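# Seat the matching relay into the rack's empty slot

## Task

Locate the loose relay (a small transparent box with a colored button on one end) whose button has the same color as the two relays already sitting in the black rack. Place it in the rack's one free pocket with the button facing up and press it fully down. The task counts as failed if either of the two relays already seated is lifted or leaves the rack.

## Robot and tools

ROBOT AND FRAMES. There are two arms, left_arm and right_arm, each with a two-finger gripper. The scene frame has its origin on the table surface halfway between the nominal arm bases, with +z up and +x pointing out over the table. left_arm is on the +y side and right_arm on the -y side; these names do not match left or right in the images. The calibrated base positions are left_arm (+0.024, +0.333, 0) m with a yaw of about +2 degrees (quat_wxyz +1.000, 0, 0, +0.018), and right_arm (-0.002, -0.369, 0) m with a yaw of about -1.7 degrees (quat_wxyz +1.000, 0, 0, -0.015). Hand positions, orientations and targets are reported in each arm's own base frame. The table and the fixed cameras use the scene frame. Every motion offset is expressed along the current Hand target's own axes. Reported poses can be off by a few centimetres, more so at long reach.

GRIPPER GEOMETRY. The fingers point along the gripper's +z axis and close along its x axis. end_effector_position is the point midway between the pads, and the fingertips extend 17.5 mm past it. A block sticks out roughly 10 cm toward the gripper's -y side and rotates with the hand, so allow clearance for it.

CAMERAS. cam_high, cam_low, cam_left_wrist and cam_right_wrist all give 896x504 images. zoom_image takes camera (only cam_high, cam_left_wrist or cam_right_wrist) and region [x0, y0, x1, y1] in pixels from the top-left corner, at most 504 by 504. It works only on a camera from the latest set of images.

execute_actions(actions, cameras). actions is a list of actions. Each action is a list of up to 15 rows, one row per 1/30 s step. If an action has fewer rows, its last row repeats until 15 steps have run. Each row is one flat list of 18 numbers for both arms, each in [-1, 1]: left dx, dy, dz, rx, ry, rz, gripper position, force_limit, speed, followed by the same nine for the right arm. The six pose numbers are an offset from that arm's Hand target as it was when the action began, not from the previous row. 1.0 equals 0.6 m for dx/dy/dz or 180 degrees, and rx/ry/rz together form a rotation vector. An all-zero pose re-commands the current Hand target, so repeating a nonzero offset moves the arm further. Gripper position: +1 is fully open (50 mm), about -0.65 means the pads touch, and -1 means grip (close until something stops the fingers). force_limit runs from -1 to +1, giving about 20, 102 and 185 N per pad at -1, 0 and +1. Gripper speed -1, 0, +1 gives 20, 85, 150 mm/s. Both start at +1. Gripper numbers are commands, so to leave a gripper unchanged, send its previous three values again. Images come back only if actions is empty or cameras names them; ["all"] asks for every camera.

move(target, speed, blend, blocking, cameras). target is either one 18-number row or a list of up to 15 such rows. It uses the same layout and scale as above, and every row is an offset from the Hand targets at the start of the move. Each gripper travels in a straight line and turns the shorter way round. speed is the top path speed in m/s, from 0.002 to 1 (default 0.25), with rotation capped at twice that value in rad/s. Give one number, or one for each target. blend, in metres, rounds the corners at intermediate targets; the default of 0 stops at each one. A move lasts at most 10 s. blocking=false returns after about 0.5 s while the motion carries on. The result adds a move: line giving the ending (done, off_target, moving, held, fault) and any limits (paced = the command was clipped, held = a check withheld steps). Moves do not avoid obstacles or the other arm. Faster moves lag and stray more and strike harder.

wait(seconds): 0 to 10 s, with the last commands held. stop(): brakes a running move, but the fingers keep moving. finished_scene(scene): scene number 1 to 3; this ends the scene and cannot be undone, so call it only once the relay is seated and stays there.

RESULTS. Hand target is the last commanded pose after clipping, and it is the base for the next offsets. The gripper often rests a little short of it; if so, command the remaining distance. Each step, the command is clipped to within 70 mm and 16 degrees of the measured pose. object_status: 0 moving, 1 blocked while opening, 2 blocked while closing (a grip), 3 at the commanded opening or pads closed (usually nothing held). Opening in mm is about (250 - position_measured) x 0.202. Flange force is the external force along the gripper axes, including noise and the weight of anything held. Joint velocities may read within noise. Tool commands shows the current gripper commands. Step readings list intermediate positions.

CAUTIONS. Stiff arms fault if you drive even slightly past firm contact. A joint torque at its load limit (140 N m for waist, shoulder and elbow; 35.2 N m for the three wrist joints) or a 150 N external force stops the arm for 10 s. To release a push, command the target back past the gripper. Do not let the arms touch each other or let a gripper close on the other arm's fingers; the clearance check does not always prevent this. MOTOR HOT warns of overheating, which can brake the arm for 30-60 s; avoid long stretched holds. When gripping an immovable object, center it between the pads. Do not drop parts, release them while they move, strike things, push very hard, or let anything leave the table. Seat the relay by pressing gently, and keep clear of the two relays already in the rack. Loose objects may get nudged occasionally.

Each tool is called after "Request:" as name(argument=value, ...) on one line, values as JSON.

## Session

Request:
execute_actions(actions=[])

Request:
zoom_image(camera="cam_high", region=[400, 150, 600, 400])

Request:
zoom_image(camera="cam_low", region=[340, 250, 540, 310])

Scene clock: 0.00 s.
left_arm: end_effector_position=(+0.3666, -0.5741, +0.2985) position_measured=3 object_status=3 end_effector_quat_wxyz=(+0.478, +0.786, +0.246, -0.306) | right_arm: end_effector_position=(+0.2334, +0.0942, +0.1414) position_measured=3 object_status=3 end_effector_quat_wxyz=(+0.016, +0.390, +0.920, +0.032)
Joint positions: left_arm=[-0.548 0.282 -0.394 1.444 -1.131 -1.293] | right_arm=[0.951 -0.609 -0.769 0.017 -1.341 -0.186]
Joint velocities: within noise
Flange force (N): no reading
Hand target: left_arm +0.3666, -0.5741, +0.2985; +0.478, +0.786, +0.246, -0.306 | right_arm +0.2334, +0.0942, +0.1414; +0.016, +0.390, +0.920, +0.032
Tool commands: left_gripper/position=+1.0 left_gripper/force_limit=+1.0 left_gripper/speed=+1.0 right_gripper/position=+1.0 right_gripper/force_limit=+1.0 right_gripper/speed=+1.0

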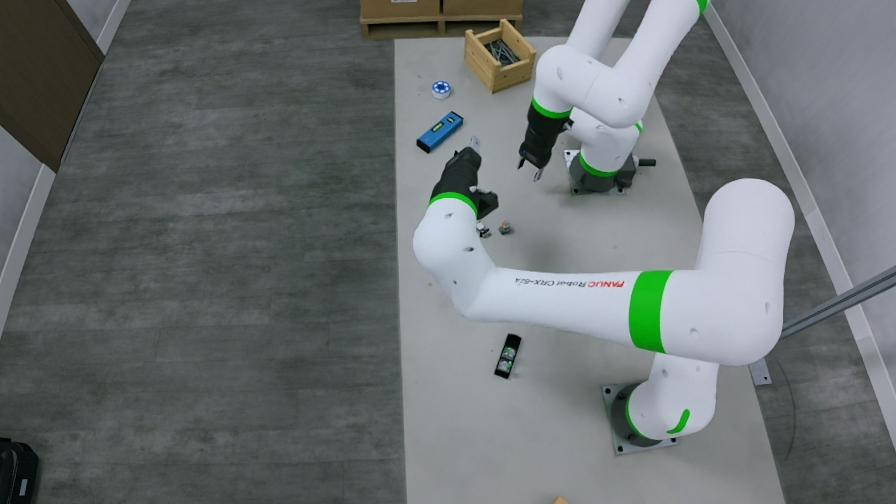

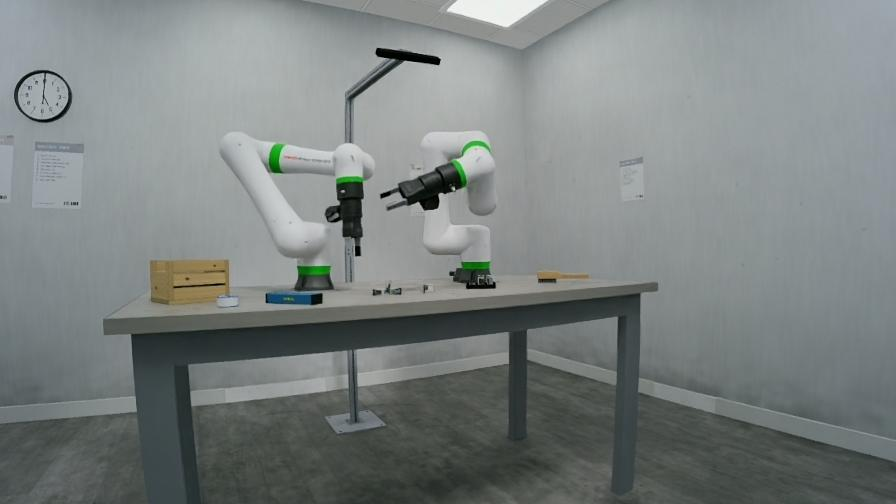

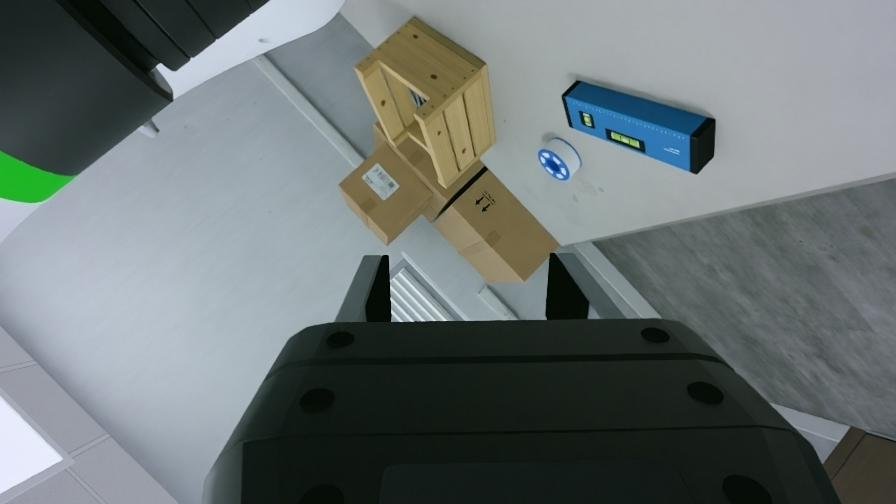

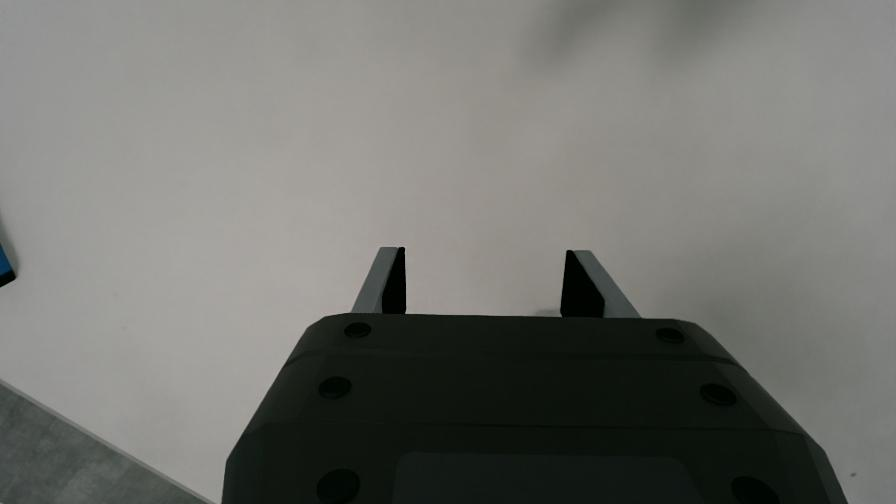

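Scaled by 2.016 from the camera's 896x504 image, which has a finer 1280x720 frame.

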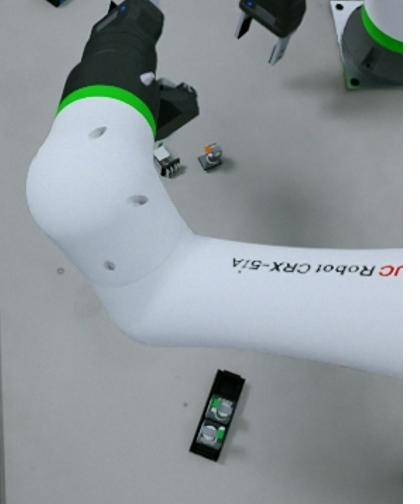

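Scaled by 2.520 from the camera's 896x504 image, which has a finer 1280x720 frame.

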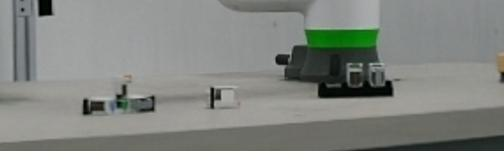

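Request:
move(target=[[0.1097,-0.2252,-0.982,-0.278,0.234,-0.139,1,1,1, 0,0,0,0,0,0,1,1,1],[0.1097,-0.2252,-0.982,-0.278,0.234,-0.139,1,1,1, -0.0948,0.136,-0.3548,0.0211,0.0093,-0.2275,1,1,1]], speed=0.5, blend=[0.15,0], cameras=["cam_high","cam_low","cam_right_wrist"])

Request:
zoom_image(camera="cam_high", region=[430, 180, 560, 400])

Request:
zoom_image(camera="cam_right_wrist", region=[300, 60, 620, 320])

Scene clock: 43.83 s.
left_arm: end_effector_position=(+0.4652, +0.0204, +0.3799) position_measured=3 object_status=3 end_effector_quat_wxyz=(+0.566, +0.503, +0.653, +0.023) | right_arm: end_effector_position=(+0.3199, +0.0999, +0.3598) position_measured=3 object_status=3 end_effector_quat_wxyz=(+0.000, +0.044, +0.999, +0.000)
Joint positions: left_arm=[0.824 -0.372 -0.822 1.287 -1.301 -1.083] | right_arm=[0.701 -0.274 -0.052 0 -1.792 0.783]
Flange force (N): left_arm=[1.8 4.9 2.8] | right_arm=[-1.7 2.4 1.1]
Hand target: left_arm +0.4652, +0.0204, +0.3799; +0.566, +0.503, +0.653, +0.023 | right_arm +0.3199, +0.0999, +0.3598; +0.000, +0.044, +0.999, +0.000
Off the commanded pose: left_arm 0.000 m, 0 deg | right_arm 0.000 m, 0 deg.
move: done; limits=paced
Images, in order (width x height): cam_high 896x504, cam_low 896x504, cam_right_wrist 896x504.

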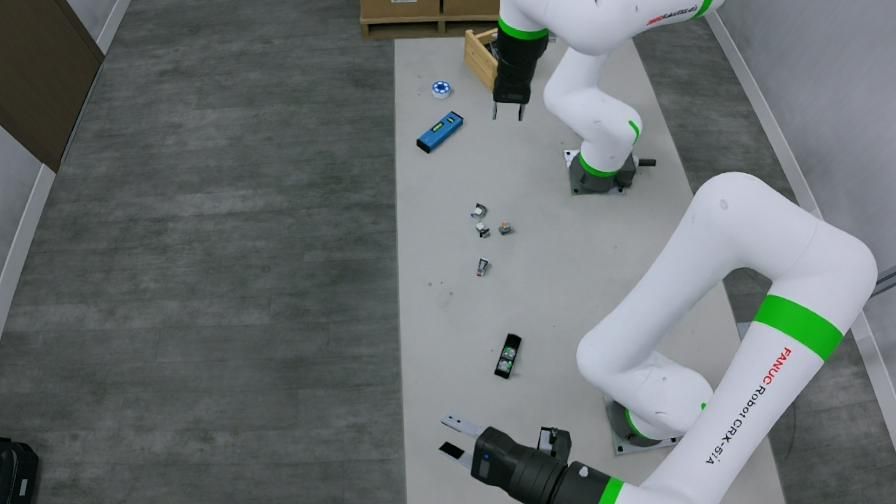

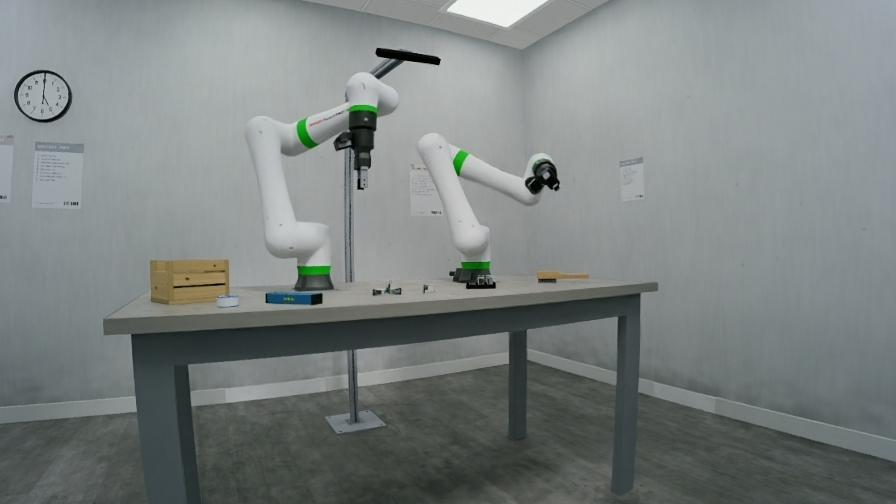

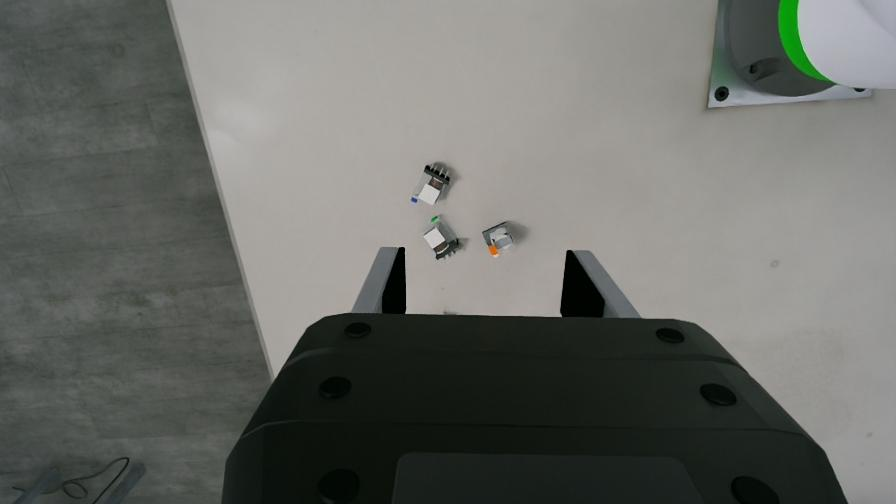

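Scaled by 2.291 from the camera's 896x504 image, which has a finer 1280x720 frame.

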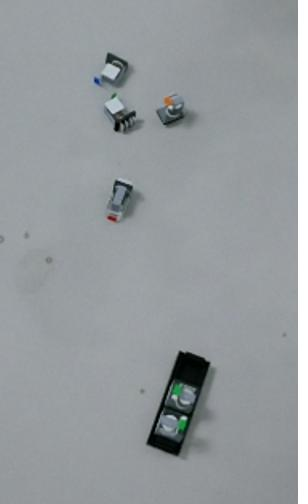

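Scaled by 1.575 from the camera's 896x504 image, which has a finer 1280x720 frame.

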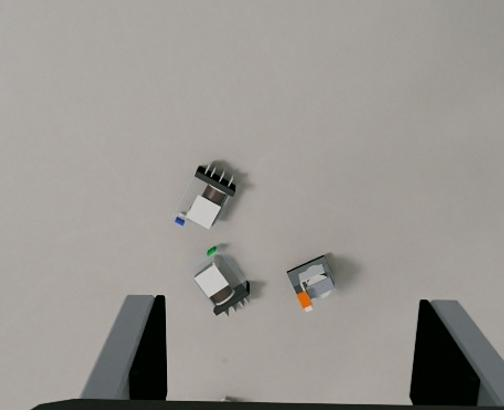

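Request:
move(target=[[0,0,0,0,0,0,1,1,1, -0.0212,0.0822,0.2667,0,0,0.4444,0.6,-0.6,0],[0,0,0,0,0,0,1,1,1, -0.0427,0.1628,0.508,0.0666,0.379,0.8127,0.6,-0.6,0]], speed=[0.5,0.4], blend=[0.05,0], cameras=["cam_low","cam_right_wrist"])

Request:
zoom_image(camera="cam_right_wrist", region=[340, 120, 640, 320])

Request:
zoom_image(camera="cam_low", region=[340, 240, 440, 310])

Scene clock: 88.93 s.
left_arm: end_effector_position=(+0.4652, +0.0204, +0.3799) position_measured=3 object_status=3 end_effector_quat_wxyz=(+0.566, +0.503, +0.653, +0.023) | right_arm: end_effector_position=(+0.3541, +0.1952, +0.0551) position_measured=63 object_status=3 end_effector_quat_wxyz=(-0.419, +0.898, +0.119, -0.055)
Joint positions: left_arm=[0.824 -0.372 -0.822 1.287 -1.301 -1.083] | right_arm=[0.105 0.268 -0.319 -0.9 -1.311 -1.015]
Flange force (N): left_arm=[1.6 4.3 0.9] | right_arm=[3.7 4.4 3.3]
Hand target: left_arm +0.4652, +0.0204, +0.3799; +0.566, +0.503, +0.653, +0.023 | right_arm +0.3541, +0.1952, +0.0551; -0.419, +0.898, +0.119, -0.055
Off the commanded pose: left_arm 0.000 m, 0 deg | right_arm 0.000 m, 0 deg.
move: done
Images, in order (width x height): cam_low 896x504, cam_right_wrist 896x504.

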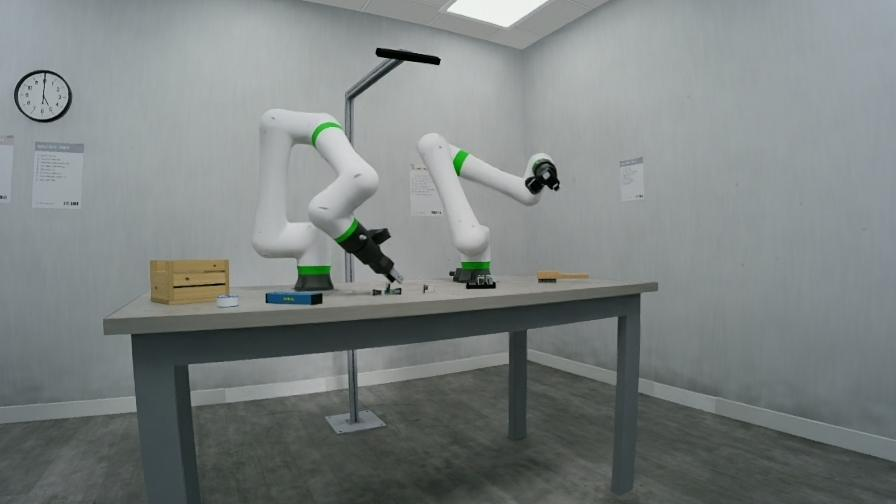

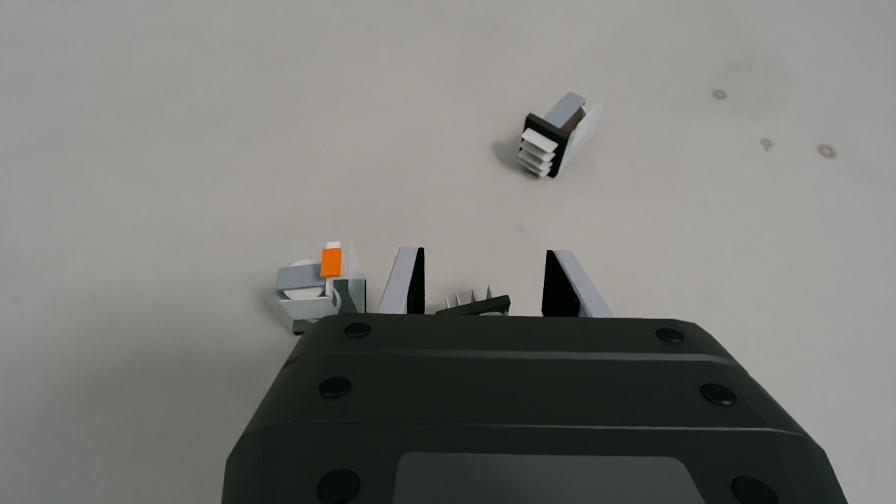

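Scaled by 1.680 from the camera's 896x504 image, which has a finer 1280x720 frame.

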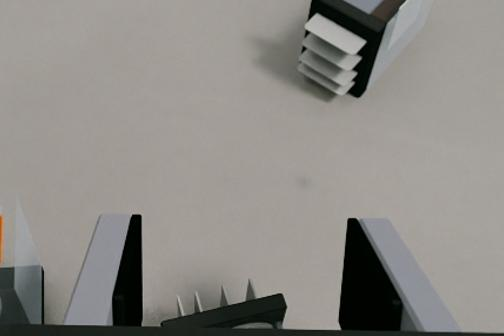

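Scaled by 5.040 from the camera's 896x504 image, which has a finer 1280x720 frame.

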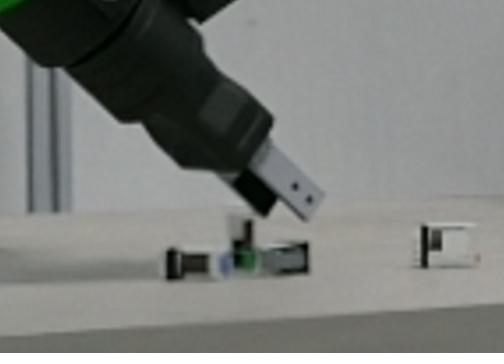

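Request:
move(target=[[0,0,0,0,0,0,1,1,1, 0.0055,0.0138,-0.0035,0,-0.0647,-0.0543,0.6,-0.6,0],[0,0,0,0,0,0,1,1,1, 0.0055,0.0464,0.024,0,-0.0647,-0.0543,0.6,-0.6,0],[0,0,0,0,0,0,1,1,1, 0.0055,0.0464,0.024,0,-0.0647,-0.0543,-1,-0.6,-0.5],[0,0,0,0,0,0,1,1,1, 0.0055,-0.0501,-0.057,0,-0.0647,-0.0543,-1,-0.6,-0.5],[0,0,0,0,0,0,1,1,1, 0.0055,-0.0757,-0.0785,-0.2761,-0.0368,-0.079,-1,-0.6,-0.5]], speed=[0.3,0.06,0.05,0.2,0.5], blend=[0,0,0,0.02,0], cameras=["cam_low","cam_right_wrist"])

Request:
zoom_image(camera="cam_right_wrist", region=[340, 120, 640, 320])

Request:
zoom_image(camera="cam_low", region=[350, 230, 440, 300])

Scene clock: 233.97 s.
left_arm: end_effector_position=(+0.4652, +0.0204, +0.3799) position_measured=3 object_status=3 end_effector_quat_wxyz=(+0.566, +0.503, +0.653, +0.023) | right_arm: end_effector_position=(+0.3590, +0.1894, +0.1202) position_measured=118 object_status=2 end_effector_quat_wxyz=(+0.000, +0.965, +0.261, +0.001)
Joint positions: left_arm=[0.824 -0.372 -0.822 1.287 -1.301 -1.083] | right_arm=[0.812 -0.037 -0.418 0 -1.188 -1.855]
Flange force (N): left_arm=[1.1 4.7 2.6] | right_arm=[4.7 -0.9 2.8]
Hand target: left_arm +0.4652, +0.0204, +0.3799; +0.566, +0.503, +0.653, +0.023 | right_arm +0.3590, +0.1894, +0.1201; +0.000, +0.965, +0.261, +0.001
Off the commanded pose: left_arm 0.000 m, 0 deg | right_arm 0.000 m, 0 deg.
move: done
Images, in order (width x height): cam_low 896x504, cam_right_wrist 896x504.

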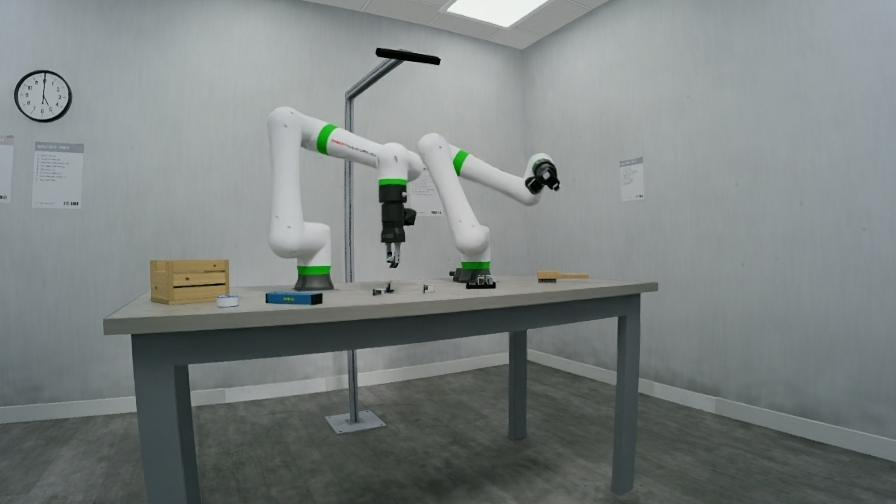

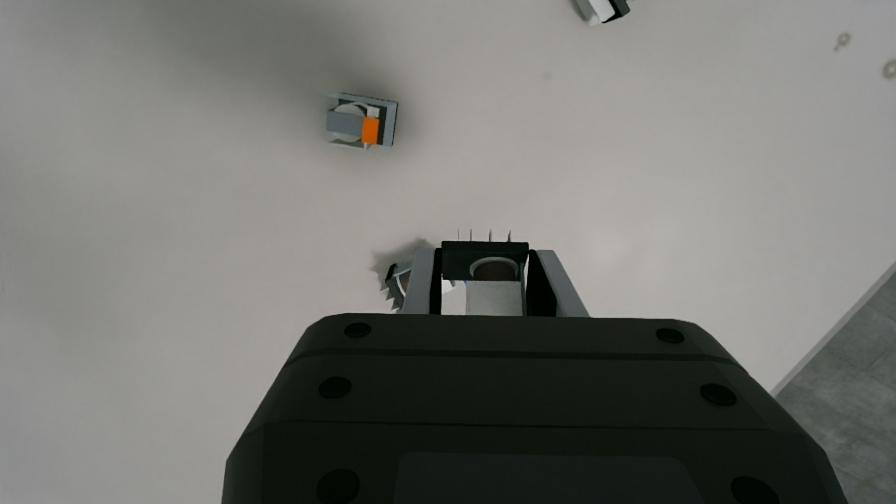

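Scaled by 1.680 from the camera's 896x504 image, which has a finer 1280x720 frame.

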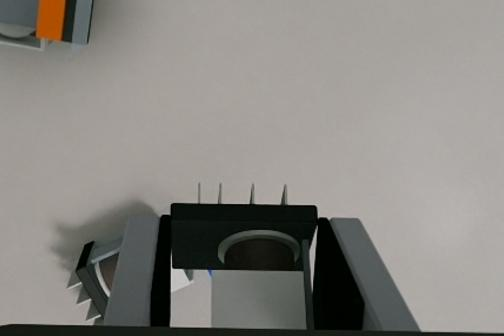

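Scaled by 5.600 from the camera's 896x504 image, which has a finer 1280x720 frame.

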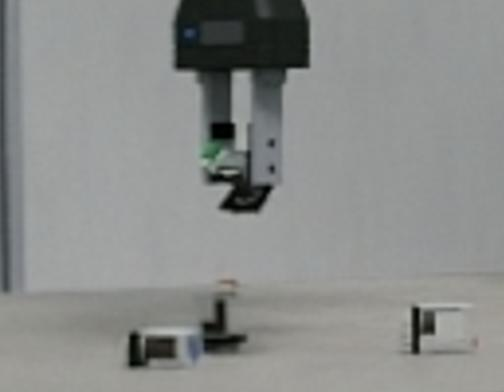

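Request:
move(target=[[0,0,0,0,0,0,1,1,1, 0.0055,-0.1715,0,0,0,-0.4167,-1,-0.6,-0.5],[0,0,0,0,0,0,1,1,1, 0.0148,-0.3203,0,0,0,-0.8322,-1,-0.6,-0.5],[0,0,0,0,0,0,1,1,1, 0.0023,-0.2987,0.0333,-0.0776,0.2875,-0.7895,-1,-0.6,-0.5],[0,0,0,0,0,0,1,1,1, 0.0023,-0.2987,0.1335,-0.0776,0.2875,-0.7895,-1,-0.6,-0.5]], speed=[0.6,0.6,0.5,0.1], blend=[0.04,0.04,0.01,0], cameras=["cam_low","cam_right_wrist"])

Request:
zoom_image(camera="cam_right_wrist", region=[340, 120, 640, 320])

Request:
zoom_image(camera="cam_low", region=[390, 240, 480, 310])

Scene clock: 256.17 s.
left_arm: end_effector_position=(+0.4652, +0.0204, +0.3799) position_measured=3 object_status=3 end_effector_quat_wxyz=(+0.566, +0.503, +0.653, +0.023) | right_arm: end_effector_position=(+0.2701, +0.3450, +0.0401) position_measured=118 object_status=2 end_effector_quat_wxyz=(+0.001, -0.002, +0.939, +0.343)
Joint positions: left_arm=[0.824 -0.372 -0.822 1.287 -1.301 -1.083] | right_arm=[0.769 -0.04 -0.608 -0.854 -0.662 1.409]
Flange force (N): left_arm=[1.9 4.4 1.9] | right_arm=[-2.2 -0.6 5.7]
Hand target: left_arm +0.4652, +0.0204, +0.3799; +0.566, +0.503, +0.653, +0.023 | right_arm +0.2701, +0.3450, +0.0401; +0.001, -0.002, +0.939, +0.343
Off the commanded pose: left_arm 0.000 m, 0 deg | right_arm 0.000 m, 0 deg.
move: done
Images, in order (width x height): cam_low 896x504, cam_right_wrist 896x504.

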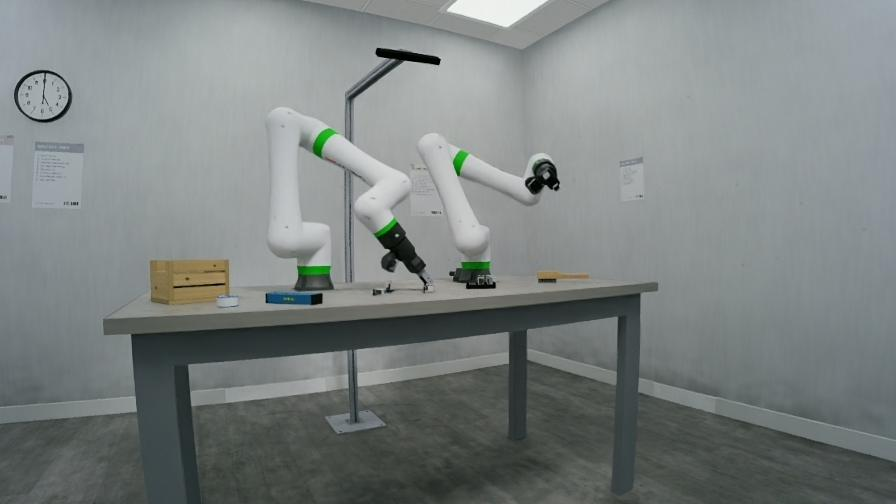

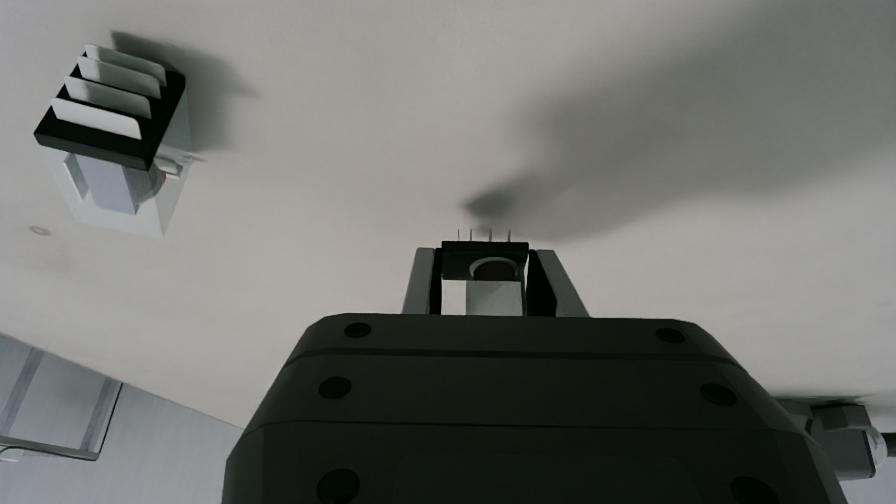

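Scaled by 1.680 from the camera's 896x504 image, which has a finer 1280x720 frame.

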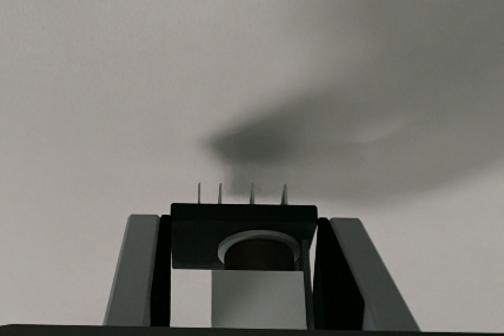

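Scaled by 5.600 from the camera's 896x504 image, which has a finer 1280x720 frame.

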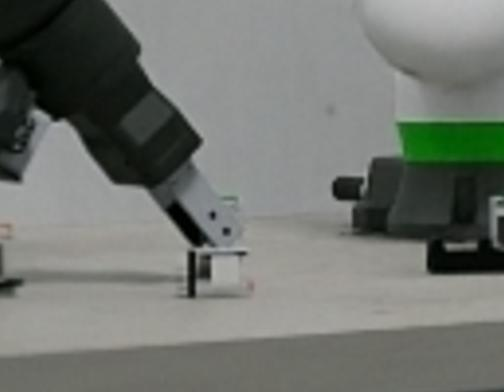

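Request:
execute_actions(actions=[[[0,0,0,0,0,0,1,1,1, 0,-0.00482,0.00575,0,0,0,-1,-0.6,-0.5]],[[0,0,0,0,0,0,1,1,1, 0,-0.00161,0.00192,0,0,0,-1,-0.6,-0.5]],[[0,0,0,0,0,0,1,1,1, 0,-0.00161,0.00192,0,0,0,-1,-0.6,-0.5]]])

Scene clock: 266.37 s.
left_arm: end_effector_position=(+0.4652, +0.0204, +0.3799) position_measured=3 object_status=3 end_effector_quat_wxyz=(+0.566, +0.503, +0.653, +0.023) | right_arm: end_effector_position=(+0.2701, +0.3450, +0.0325) position_measured=118 object_status=2 end_effector_quat_wxyz=(+0.001, -0.002, +0.939, +0.343)
Joint positions: left_arm=[0.824 -0.372 -0.822 1.287 -1.301 -1.083] | right_arm=[0.761 -0.02 -0.609 -0.875 -0.653 1.441]
Flange force (N): left_arm=[1.4 4.9 1.1] | right_arm=[-2.9 -0.7 6.1]
Flange force at the end of the 1st action (N): left_arm=[1.0 4.2 1.8] | right_arm=[-2.7 -0.7 6.5]
Flange force at the end of the 2nd action (N): left_arm=[1.1 3.9 0.8] | right_arm=[-2.7 -0.7 5.7]
Hand target: left_arm +0.4652, +0.0204, +0.3799; +0.566, +0.503, +0.653, +0.023 | right_arm +0.2701, +0.3450, +0.0326; +0.001, -0.002, +0.939, +0.343
Off the commanded pose: left_arm 0.000 m, 0 deg | right_arm 0.000 m, 0 deg.
Step readings (end_effector_position of left_arm | right_arm; steps 1 to 15: 1st action; 16 to 30: 2nd action; 31 to 45: 3rd action):
0: (+0.4652, +0.0204, +0.3799) | (+0.2701, +0.3450, +0.0401)
1: (+0.4652, +0.0204, +0.3799) | (+0.2701, +0.3450, +0.0401)
2: (+0.4652, +0.0204, +0.3799) | (+0.2699, +0.3450, +0.0395)
4: (+0.4652, +0.0204, +0.3799) | (+0.2699, +0.3450, +0.0359)
8: (+0.4652, +0.0204, +0.3799) | (+0.2701, +0.3450, +0.0355)
15: (+0.4652, +0.0204, +0.3799) | (+0.2701, +0.3450, +0.0356)
16: (+0.4652, +0.0204, +0.3799) | (+0.2701, +0.3450, +0.0355)
17: (+0.4652, +0.0204, +0.3799) | (+0.2701, +0.3451, +0.0350)
19: (+0.4652, +0.0204, +0.3799) | (+0.2702, +0.3451, +0.0342)
23: (+0.4652, +0.0204, +0.3799) | (+0.2701, +0.3451, +0.0341)
30: (+0.4652, +0.0204, +0.3799) | (+0.2701, +0.3450, +0.0341)
31: (+0.4652, +0.0204, +0.3799) | (+0.2701, +0.3450, +0.0341)
32: (+0.4652, +0.0204, +0.3799) | (+0.2701, +0.3450, +0.0337)
34: (+0.4652, +0.0204, +0.3799) | (+0.2701, +0.3450, +0.0326)
38: (+0.4652, +0.0204, +0.3799) | (+0.2701, +0.3450, +0.0325)
45: (+0.4652, +0.0204, +0.3799) | (+0.2701, +0.3450, +0.0325)

Request:
execute_actions(actions=[[[0,0,0,0,0,0,1,1,1, 0,-0.00161,0.00192,0,0,0,-1,-0.6,-0.5]],[[0,0,0,0,0,0,1,1,1, 0,-0.00161,0.00192,0,0,0,-1,-0.6,-0.5]],[[0,0,0,0,0,0,1,1,1, 0,-0.00161,0.00192,0,0,0,-1,-0.6,-0.5]]], cameras=["cam_low","cam_right_wrist"])

Request:
zoom_image(camera="cam_right_wrist", region=[400, 160, 580, 320])

Scene clock: 272.60 s.
left_arm: end_effector_position=(+0.4652, +0.0204, +0.3799) position_measured=3 object_status=3 end_effector_quat_wxyz=(+0.566, +0.503, +0.653, +0.023) | right_arm: end_effector_position=(+0.2701, +0.3450, +0.0281) position_measured=118 object_status=2 end_effector_quat_wxyz=(+0.001, -0.002, +0.939, +0.343)
Joint positions: left_arm=[0.824 -0.372 -0.822 1.287 -1.301 -1.083] | right_arm=[0.757 -0.008 -0.609 -0.888 -0.648 1.461]
Flange force (N): left_arm=[1.2 4.4 0.9] | right_arm=[5.7 27.3 -41.4]
Flange force at the end of the 1st action (N): left_arm=[1.2 4.9 2.8] | right_arm=[-2.6 -0.6 6.1]
Flange force at the end of the 2nd action (N): left_arm=[1.2 4.5 2.4] | right_arm=[6.5 22.8 -49.6]
Hand target: left_arm +0.4652, +0.0204, +0.3799; +0.566, +0.503, +0.653, +0.023 | right_arm +0.2701, +0.3450, +0.0280; +0.001, -0.002, +0.939, +0.343
Off the commanded pose: left_arm 0.000 m, 0 deg | right_arm 0.000 m, 0 deg.
Step readings (end_effector_position of left_arm | right_arm; steps 1 to 15: 1st action; 16 to 30: 2nd action; 31 to 45: 3rd action):
0: (+0.4652, +0.0204, +0.3799) | (+0.2701, +0.3450, +0.0326)
1: (+0.4652, +0.0204, +0.3799) | (+0.2701, +0.3450, +0.0325)
2: (+0.4652, +0.0204, +0.3799) | (+0.2701, +0.3451, +0.0321)
4: (+0.4652, +0.0204, +0.3799) | (+0.2701, +0.3451, +0.0312)
8: (+0.4652, +0.0204, +0.3799) | (+0.2701, +0.3451, +0.0311)
15: (+0.4652, +0.0204, +0.3799) | (+0.2701, +0.3450, +0.0311)
16: (+0.4652, +0.0204, +0.3799) | (+0.2701, +0.3450, +0.0311)
17: (+0.4652, +0.0204, +0.3799) | (+0.2701, +0.3450, +0.0307)
19: (+0.4652, +0.0204, +0.3799) | (+0.2701, +0.3451, +0.0298)
23: (+0.4652, +0.0204, +0.3799) | (+0.2702, +0.3451, +0.0297)
30: (+0.4652, +0.0204, +0.3799) | (+0.2701, +0.3451, +0.0296)
31: (+0.4652, +0.0204, +0.3799) | (+0.2701, +0.3451, +0.0296)
32: (+0.4652, +0.0204, +0.3799) | (+0.2702, +0.3451, +0.0290)
34: (+0.4652, +0.0204, +0.3799) | (+0.2702, +0.3451, +0.0281)
38: (+0.4652, +0.0204, +0.3799) | (+0.2702, +0.3451, +0.0281)
45: (+0.4652, +0.0204, +0.3799) | (+0.2702, +0.3451, +0.0281)
Images, in order (width x height): cam_low 896x504, cam_right_wrist 896x504.

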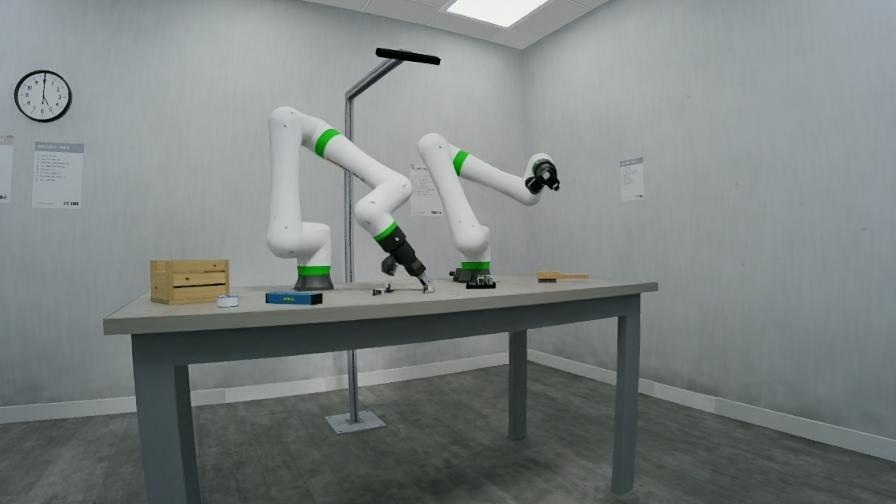

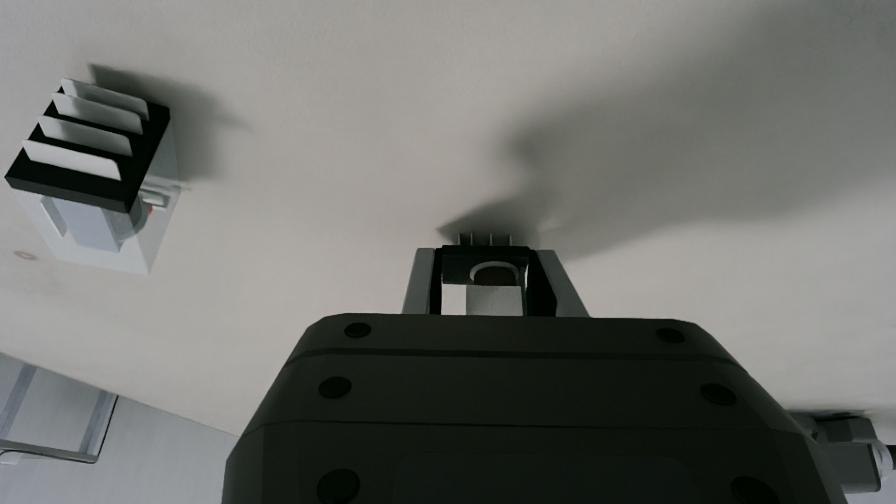

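Scaled by 2.800 from the camera's 896x504 image, which has a finer 1280x720 frame.

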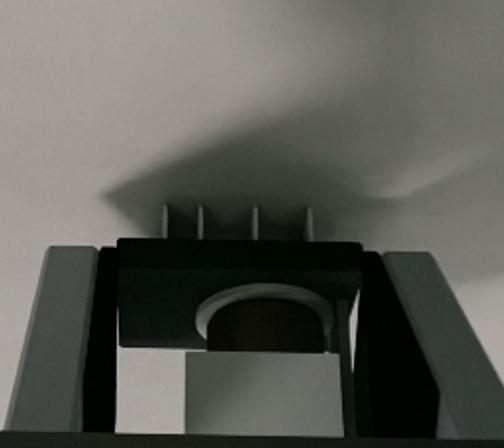

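Request:
move(target=[[0,0,0,0,0,0,0.6,-0.6,0, 0,0.00086,-0.00102,0,0,0,-1,-0.6,-0.5],[0,0,0,0,0,0,0.6,-0.6,0, 0,0.00086,-0.00102,0,0,0,0.6,-0.6,-0.5],[0,0,0,0,0,0,0.6,-0.6,0, 0,0.00086,-0.1343,0,0,0,0.6,-0.6,-0.5],[-0.188,-0.7958,0.2068,0.4383,-0.0323,0.5197,0.6,-0.6,0, 0,-0.0428,-0.5842,0,0,0,0.6,-0.6,-0.5]], speed=[0.05,0.05,0.15,0.5], blend=[0,0,0.01,0], cameras=["cam_high","cam_low","cam_left_wrist"])

Request:
zoom_image(camera="cam_left_wrist", region=[340, 80, 640, 320])

Request:
zoom_image(camera="cam_low", region=[400, 240, 500, 310])

Scene clock: 308.70 s.
left_arm: end_effector_position=(+0.2424, -0.3590, +0.1299) position_measured=63 object_status=3 end_effector_quat_wxyz=(+0.000, +0.999, -0.033, +0.000) | right_arm: end_effector_position=(+0.2704, +0.0997, +0.2797) position_measured=63 object_status=3 end_effector_quat_wxyz=(+0.001, -0.002, +0.939, +0.343)
Joint positions: left_arm=[-0.673 0.025 -0.332 -0.001 -1.213 -0.964] | right_arm=[-0.014 -0.412 -0.312 -0.703 -1.657 1.521]
Flange force (N): left_arm=[3.1 4.4 -0.1] | right_arm=[-2.9 -0.6 1.6]
Hand target: left_arm +0.2424, -0.3590, +0.1299; +0.000, +0.999, -0.033, +0.000 | right_arm +0.2704, +0.0997, +0.2797; +0.001, -0.002, +0.939, +0.343
Off the commanded pose: left_arm 0.000 m, 0 deg | right_arm 0.000 m, 0 deg.
move: done
Images, in order (width x height): cam_high 896x504, cam_low 896x504, cam_left_wrist 896x504.

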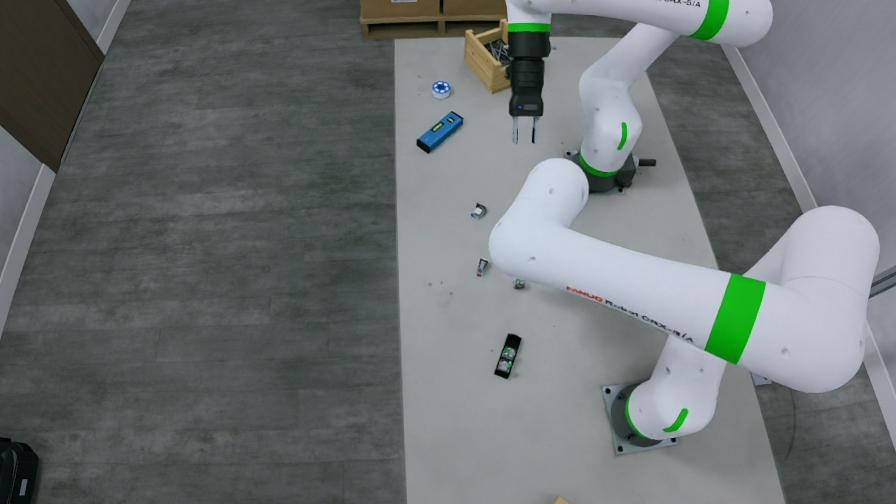

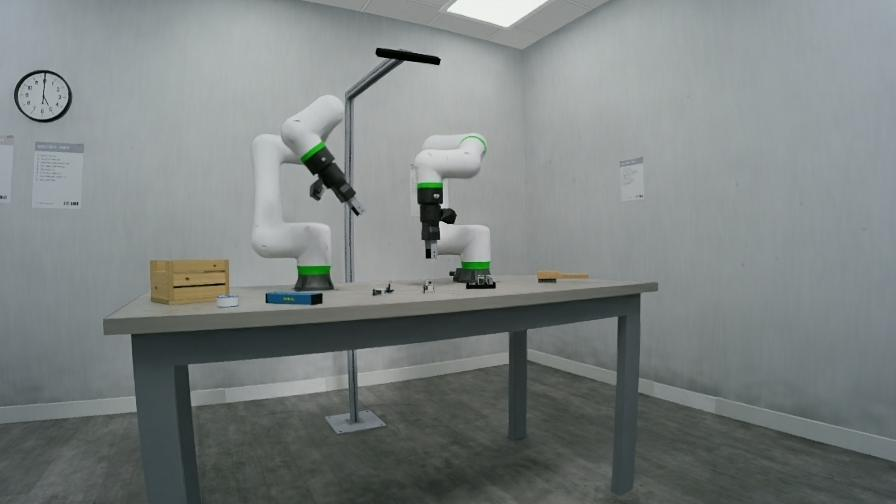

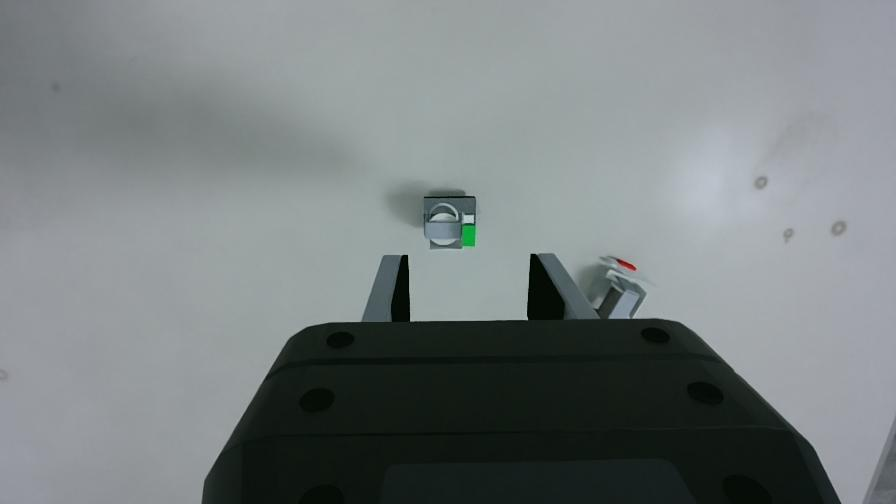

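Scaled by 1.680 from the camera's 896x504 image, which has a finer 1280x720 frame.

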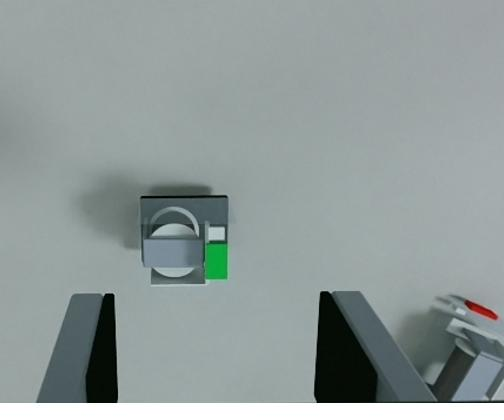

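Scaled by 5.040 from the camera's 896x504 image, which has a finer 1280x720 frame.

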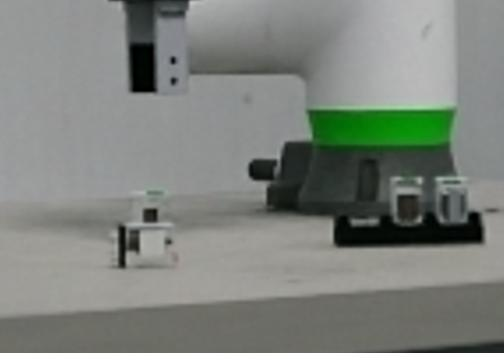

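Request:
move(target=[[-0.0092,0.0125,0.1398,0,0,0,0.6,-0.6,0, 0,0,0,0,0,0,0.6,-0.6,-0.5],[-0.0092,0.0125,0.1398,0,0,0,-1,-0.6,-0.5, 0,0,0,0,0,0,0.6,-0.6,-0.5],[-0.0092,0.0125,0.0165,0,0,0,-1,-0.6,-0.5, 0,0,0,0,0,0,0.6,-0.6,-0.5],[0.023,-0.2972,0.0165,0,0,0.1344,-1,-0.6,-0.5, 0,0,0,0,0,0,0.6,-0.6,-0.5]], speed=[0.1,0.05,0.2,0.3], blend=[0,0,0.02,0], cameras=["cam_high","cam_low","cam_left_wrist"])

Request:
zoom_image(camera="cam_left_wrist", region=[360, 80, 600, 320])

Request:
zoom_image(camera="cam_low", region=[455, 250, 505, 295])

Scene clock: 331.47 s.
left_arm: end_effector_position=(+0.2679, -0.1820, +0.1201) position_measured=118 object_status=2 end_effector_quat_wxyz=(+0.000, +0.970, -0.242, +0.000) | right_arm: end_effector_position=(+0.2704, +0.0997, +0.2797) position_measured=63 object_status=3 end_effector_quat_wxyz=(+0.001, -0.002, +0.939, +0.343)
Joint positions: left_arm=[-0.184 -0.266 -0.613 -0.001 -1.224 -1.874] | right_arm=[-0.014 -0.412 -0.312 -0.703 -1.657 1.521]
Flange force (N): left_arm=[6.3 2.4 0.8] | right_arm=[-1.9 -0.2 1.8]
Hand target: left_arm +0.2679, -0.1820, +0.1201; +0.000, +0.970, -0.242, +0.000 | right_arm +0.2704, +0.0997, +0.2797; +0.001, -0.002, +0.939, +0.343
Off the commanded pose: left_arm 0.000 m, 0 deg | right_arm 0.000 m, 0 deg.
move: done
Images, in order (width x height): cam_high 896x504, cam_low 896x504, cam_left_wrist 896x504.

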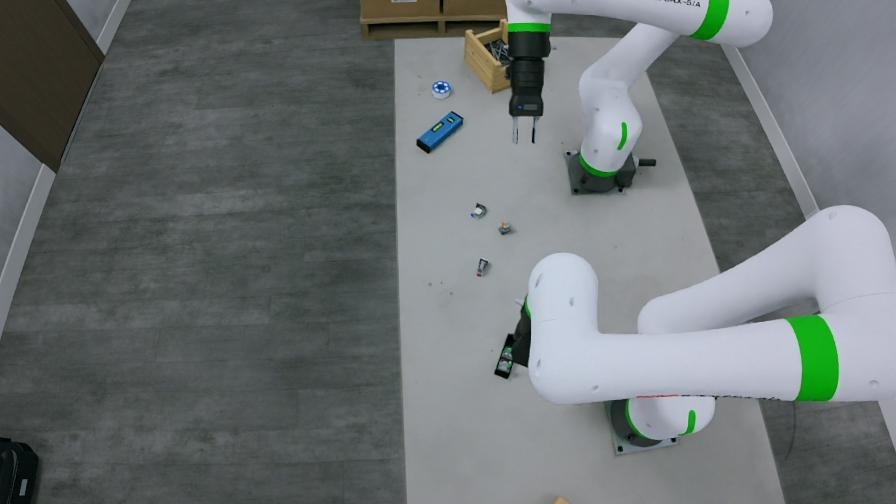

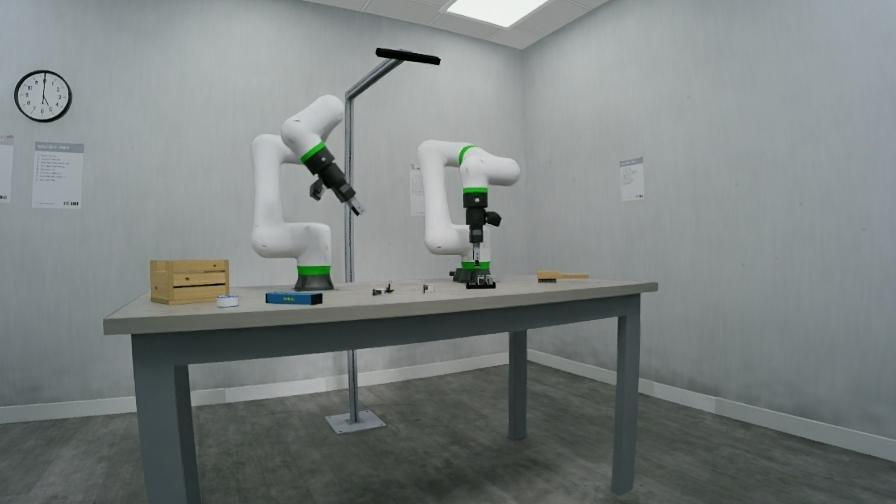

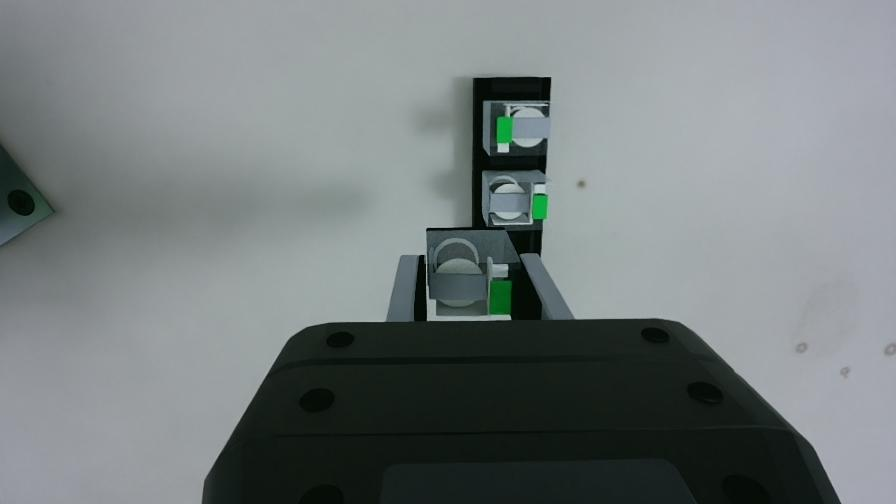

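Scaled by 2.100 from the camera's 896x504 image, which has a finer 1280x720 frame.

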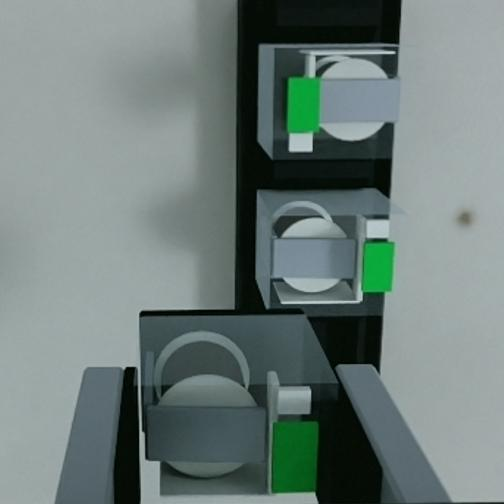

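Scaled by 10.080 from the camera's 896x504 image, which has a finer 1280x720 frame.

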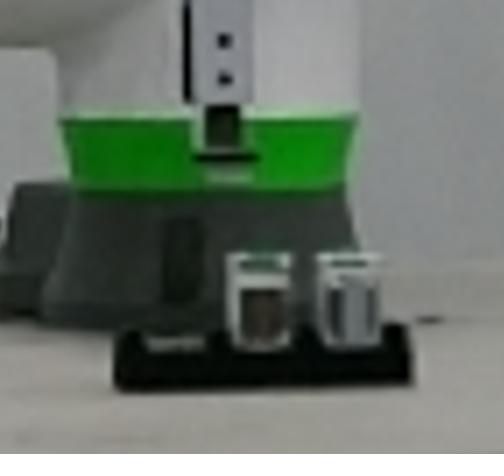

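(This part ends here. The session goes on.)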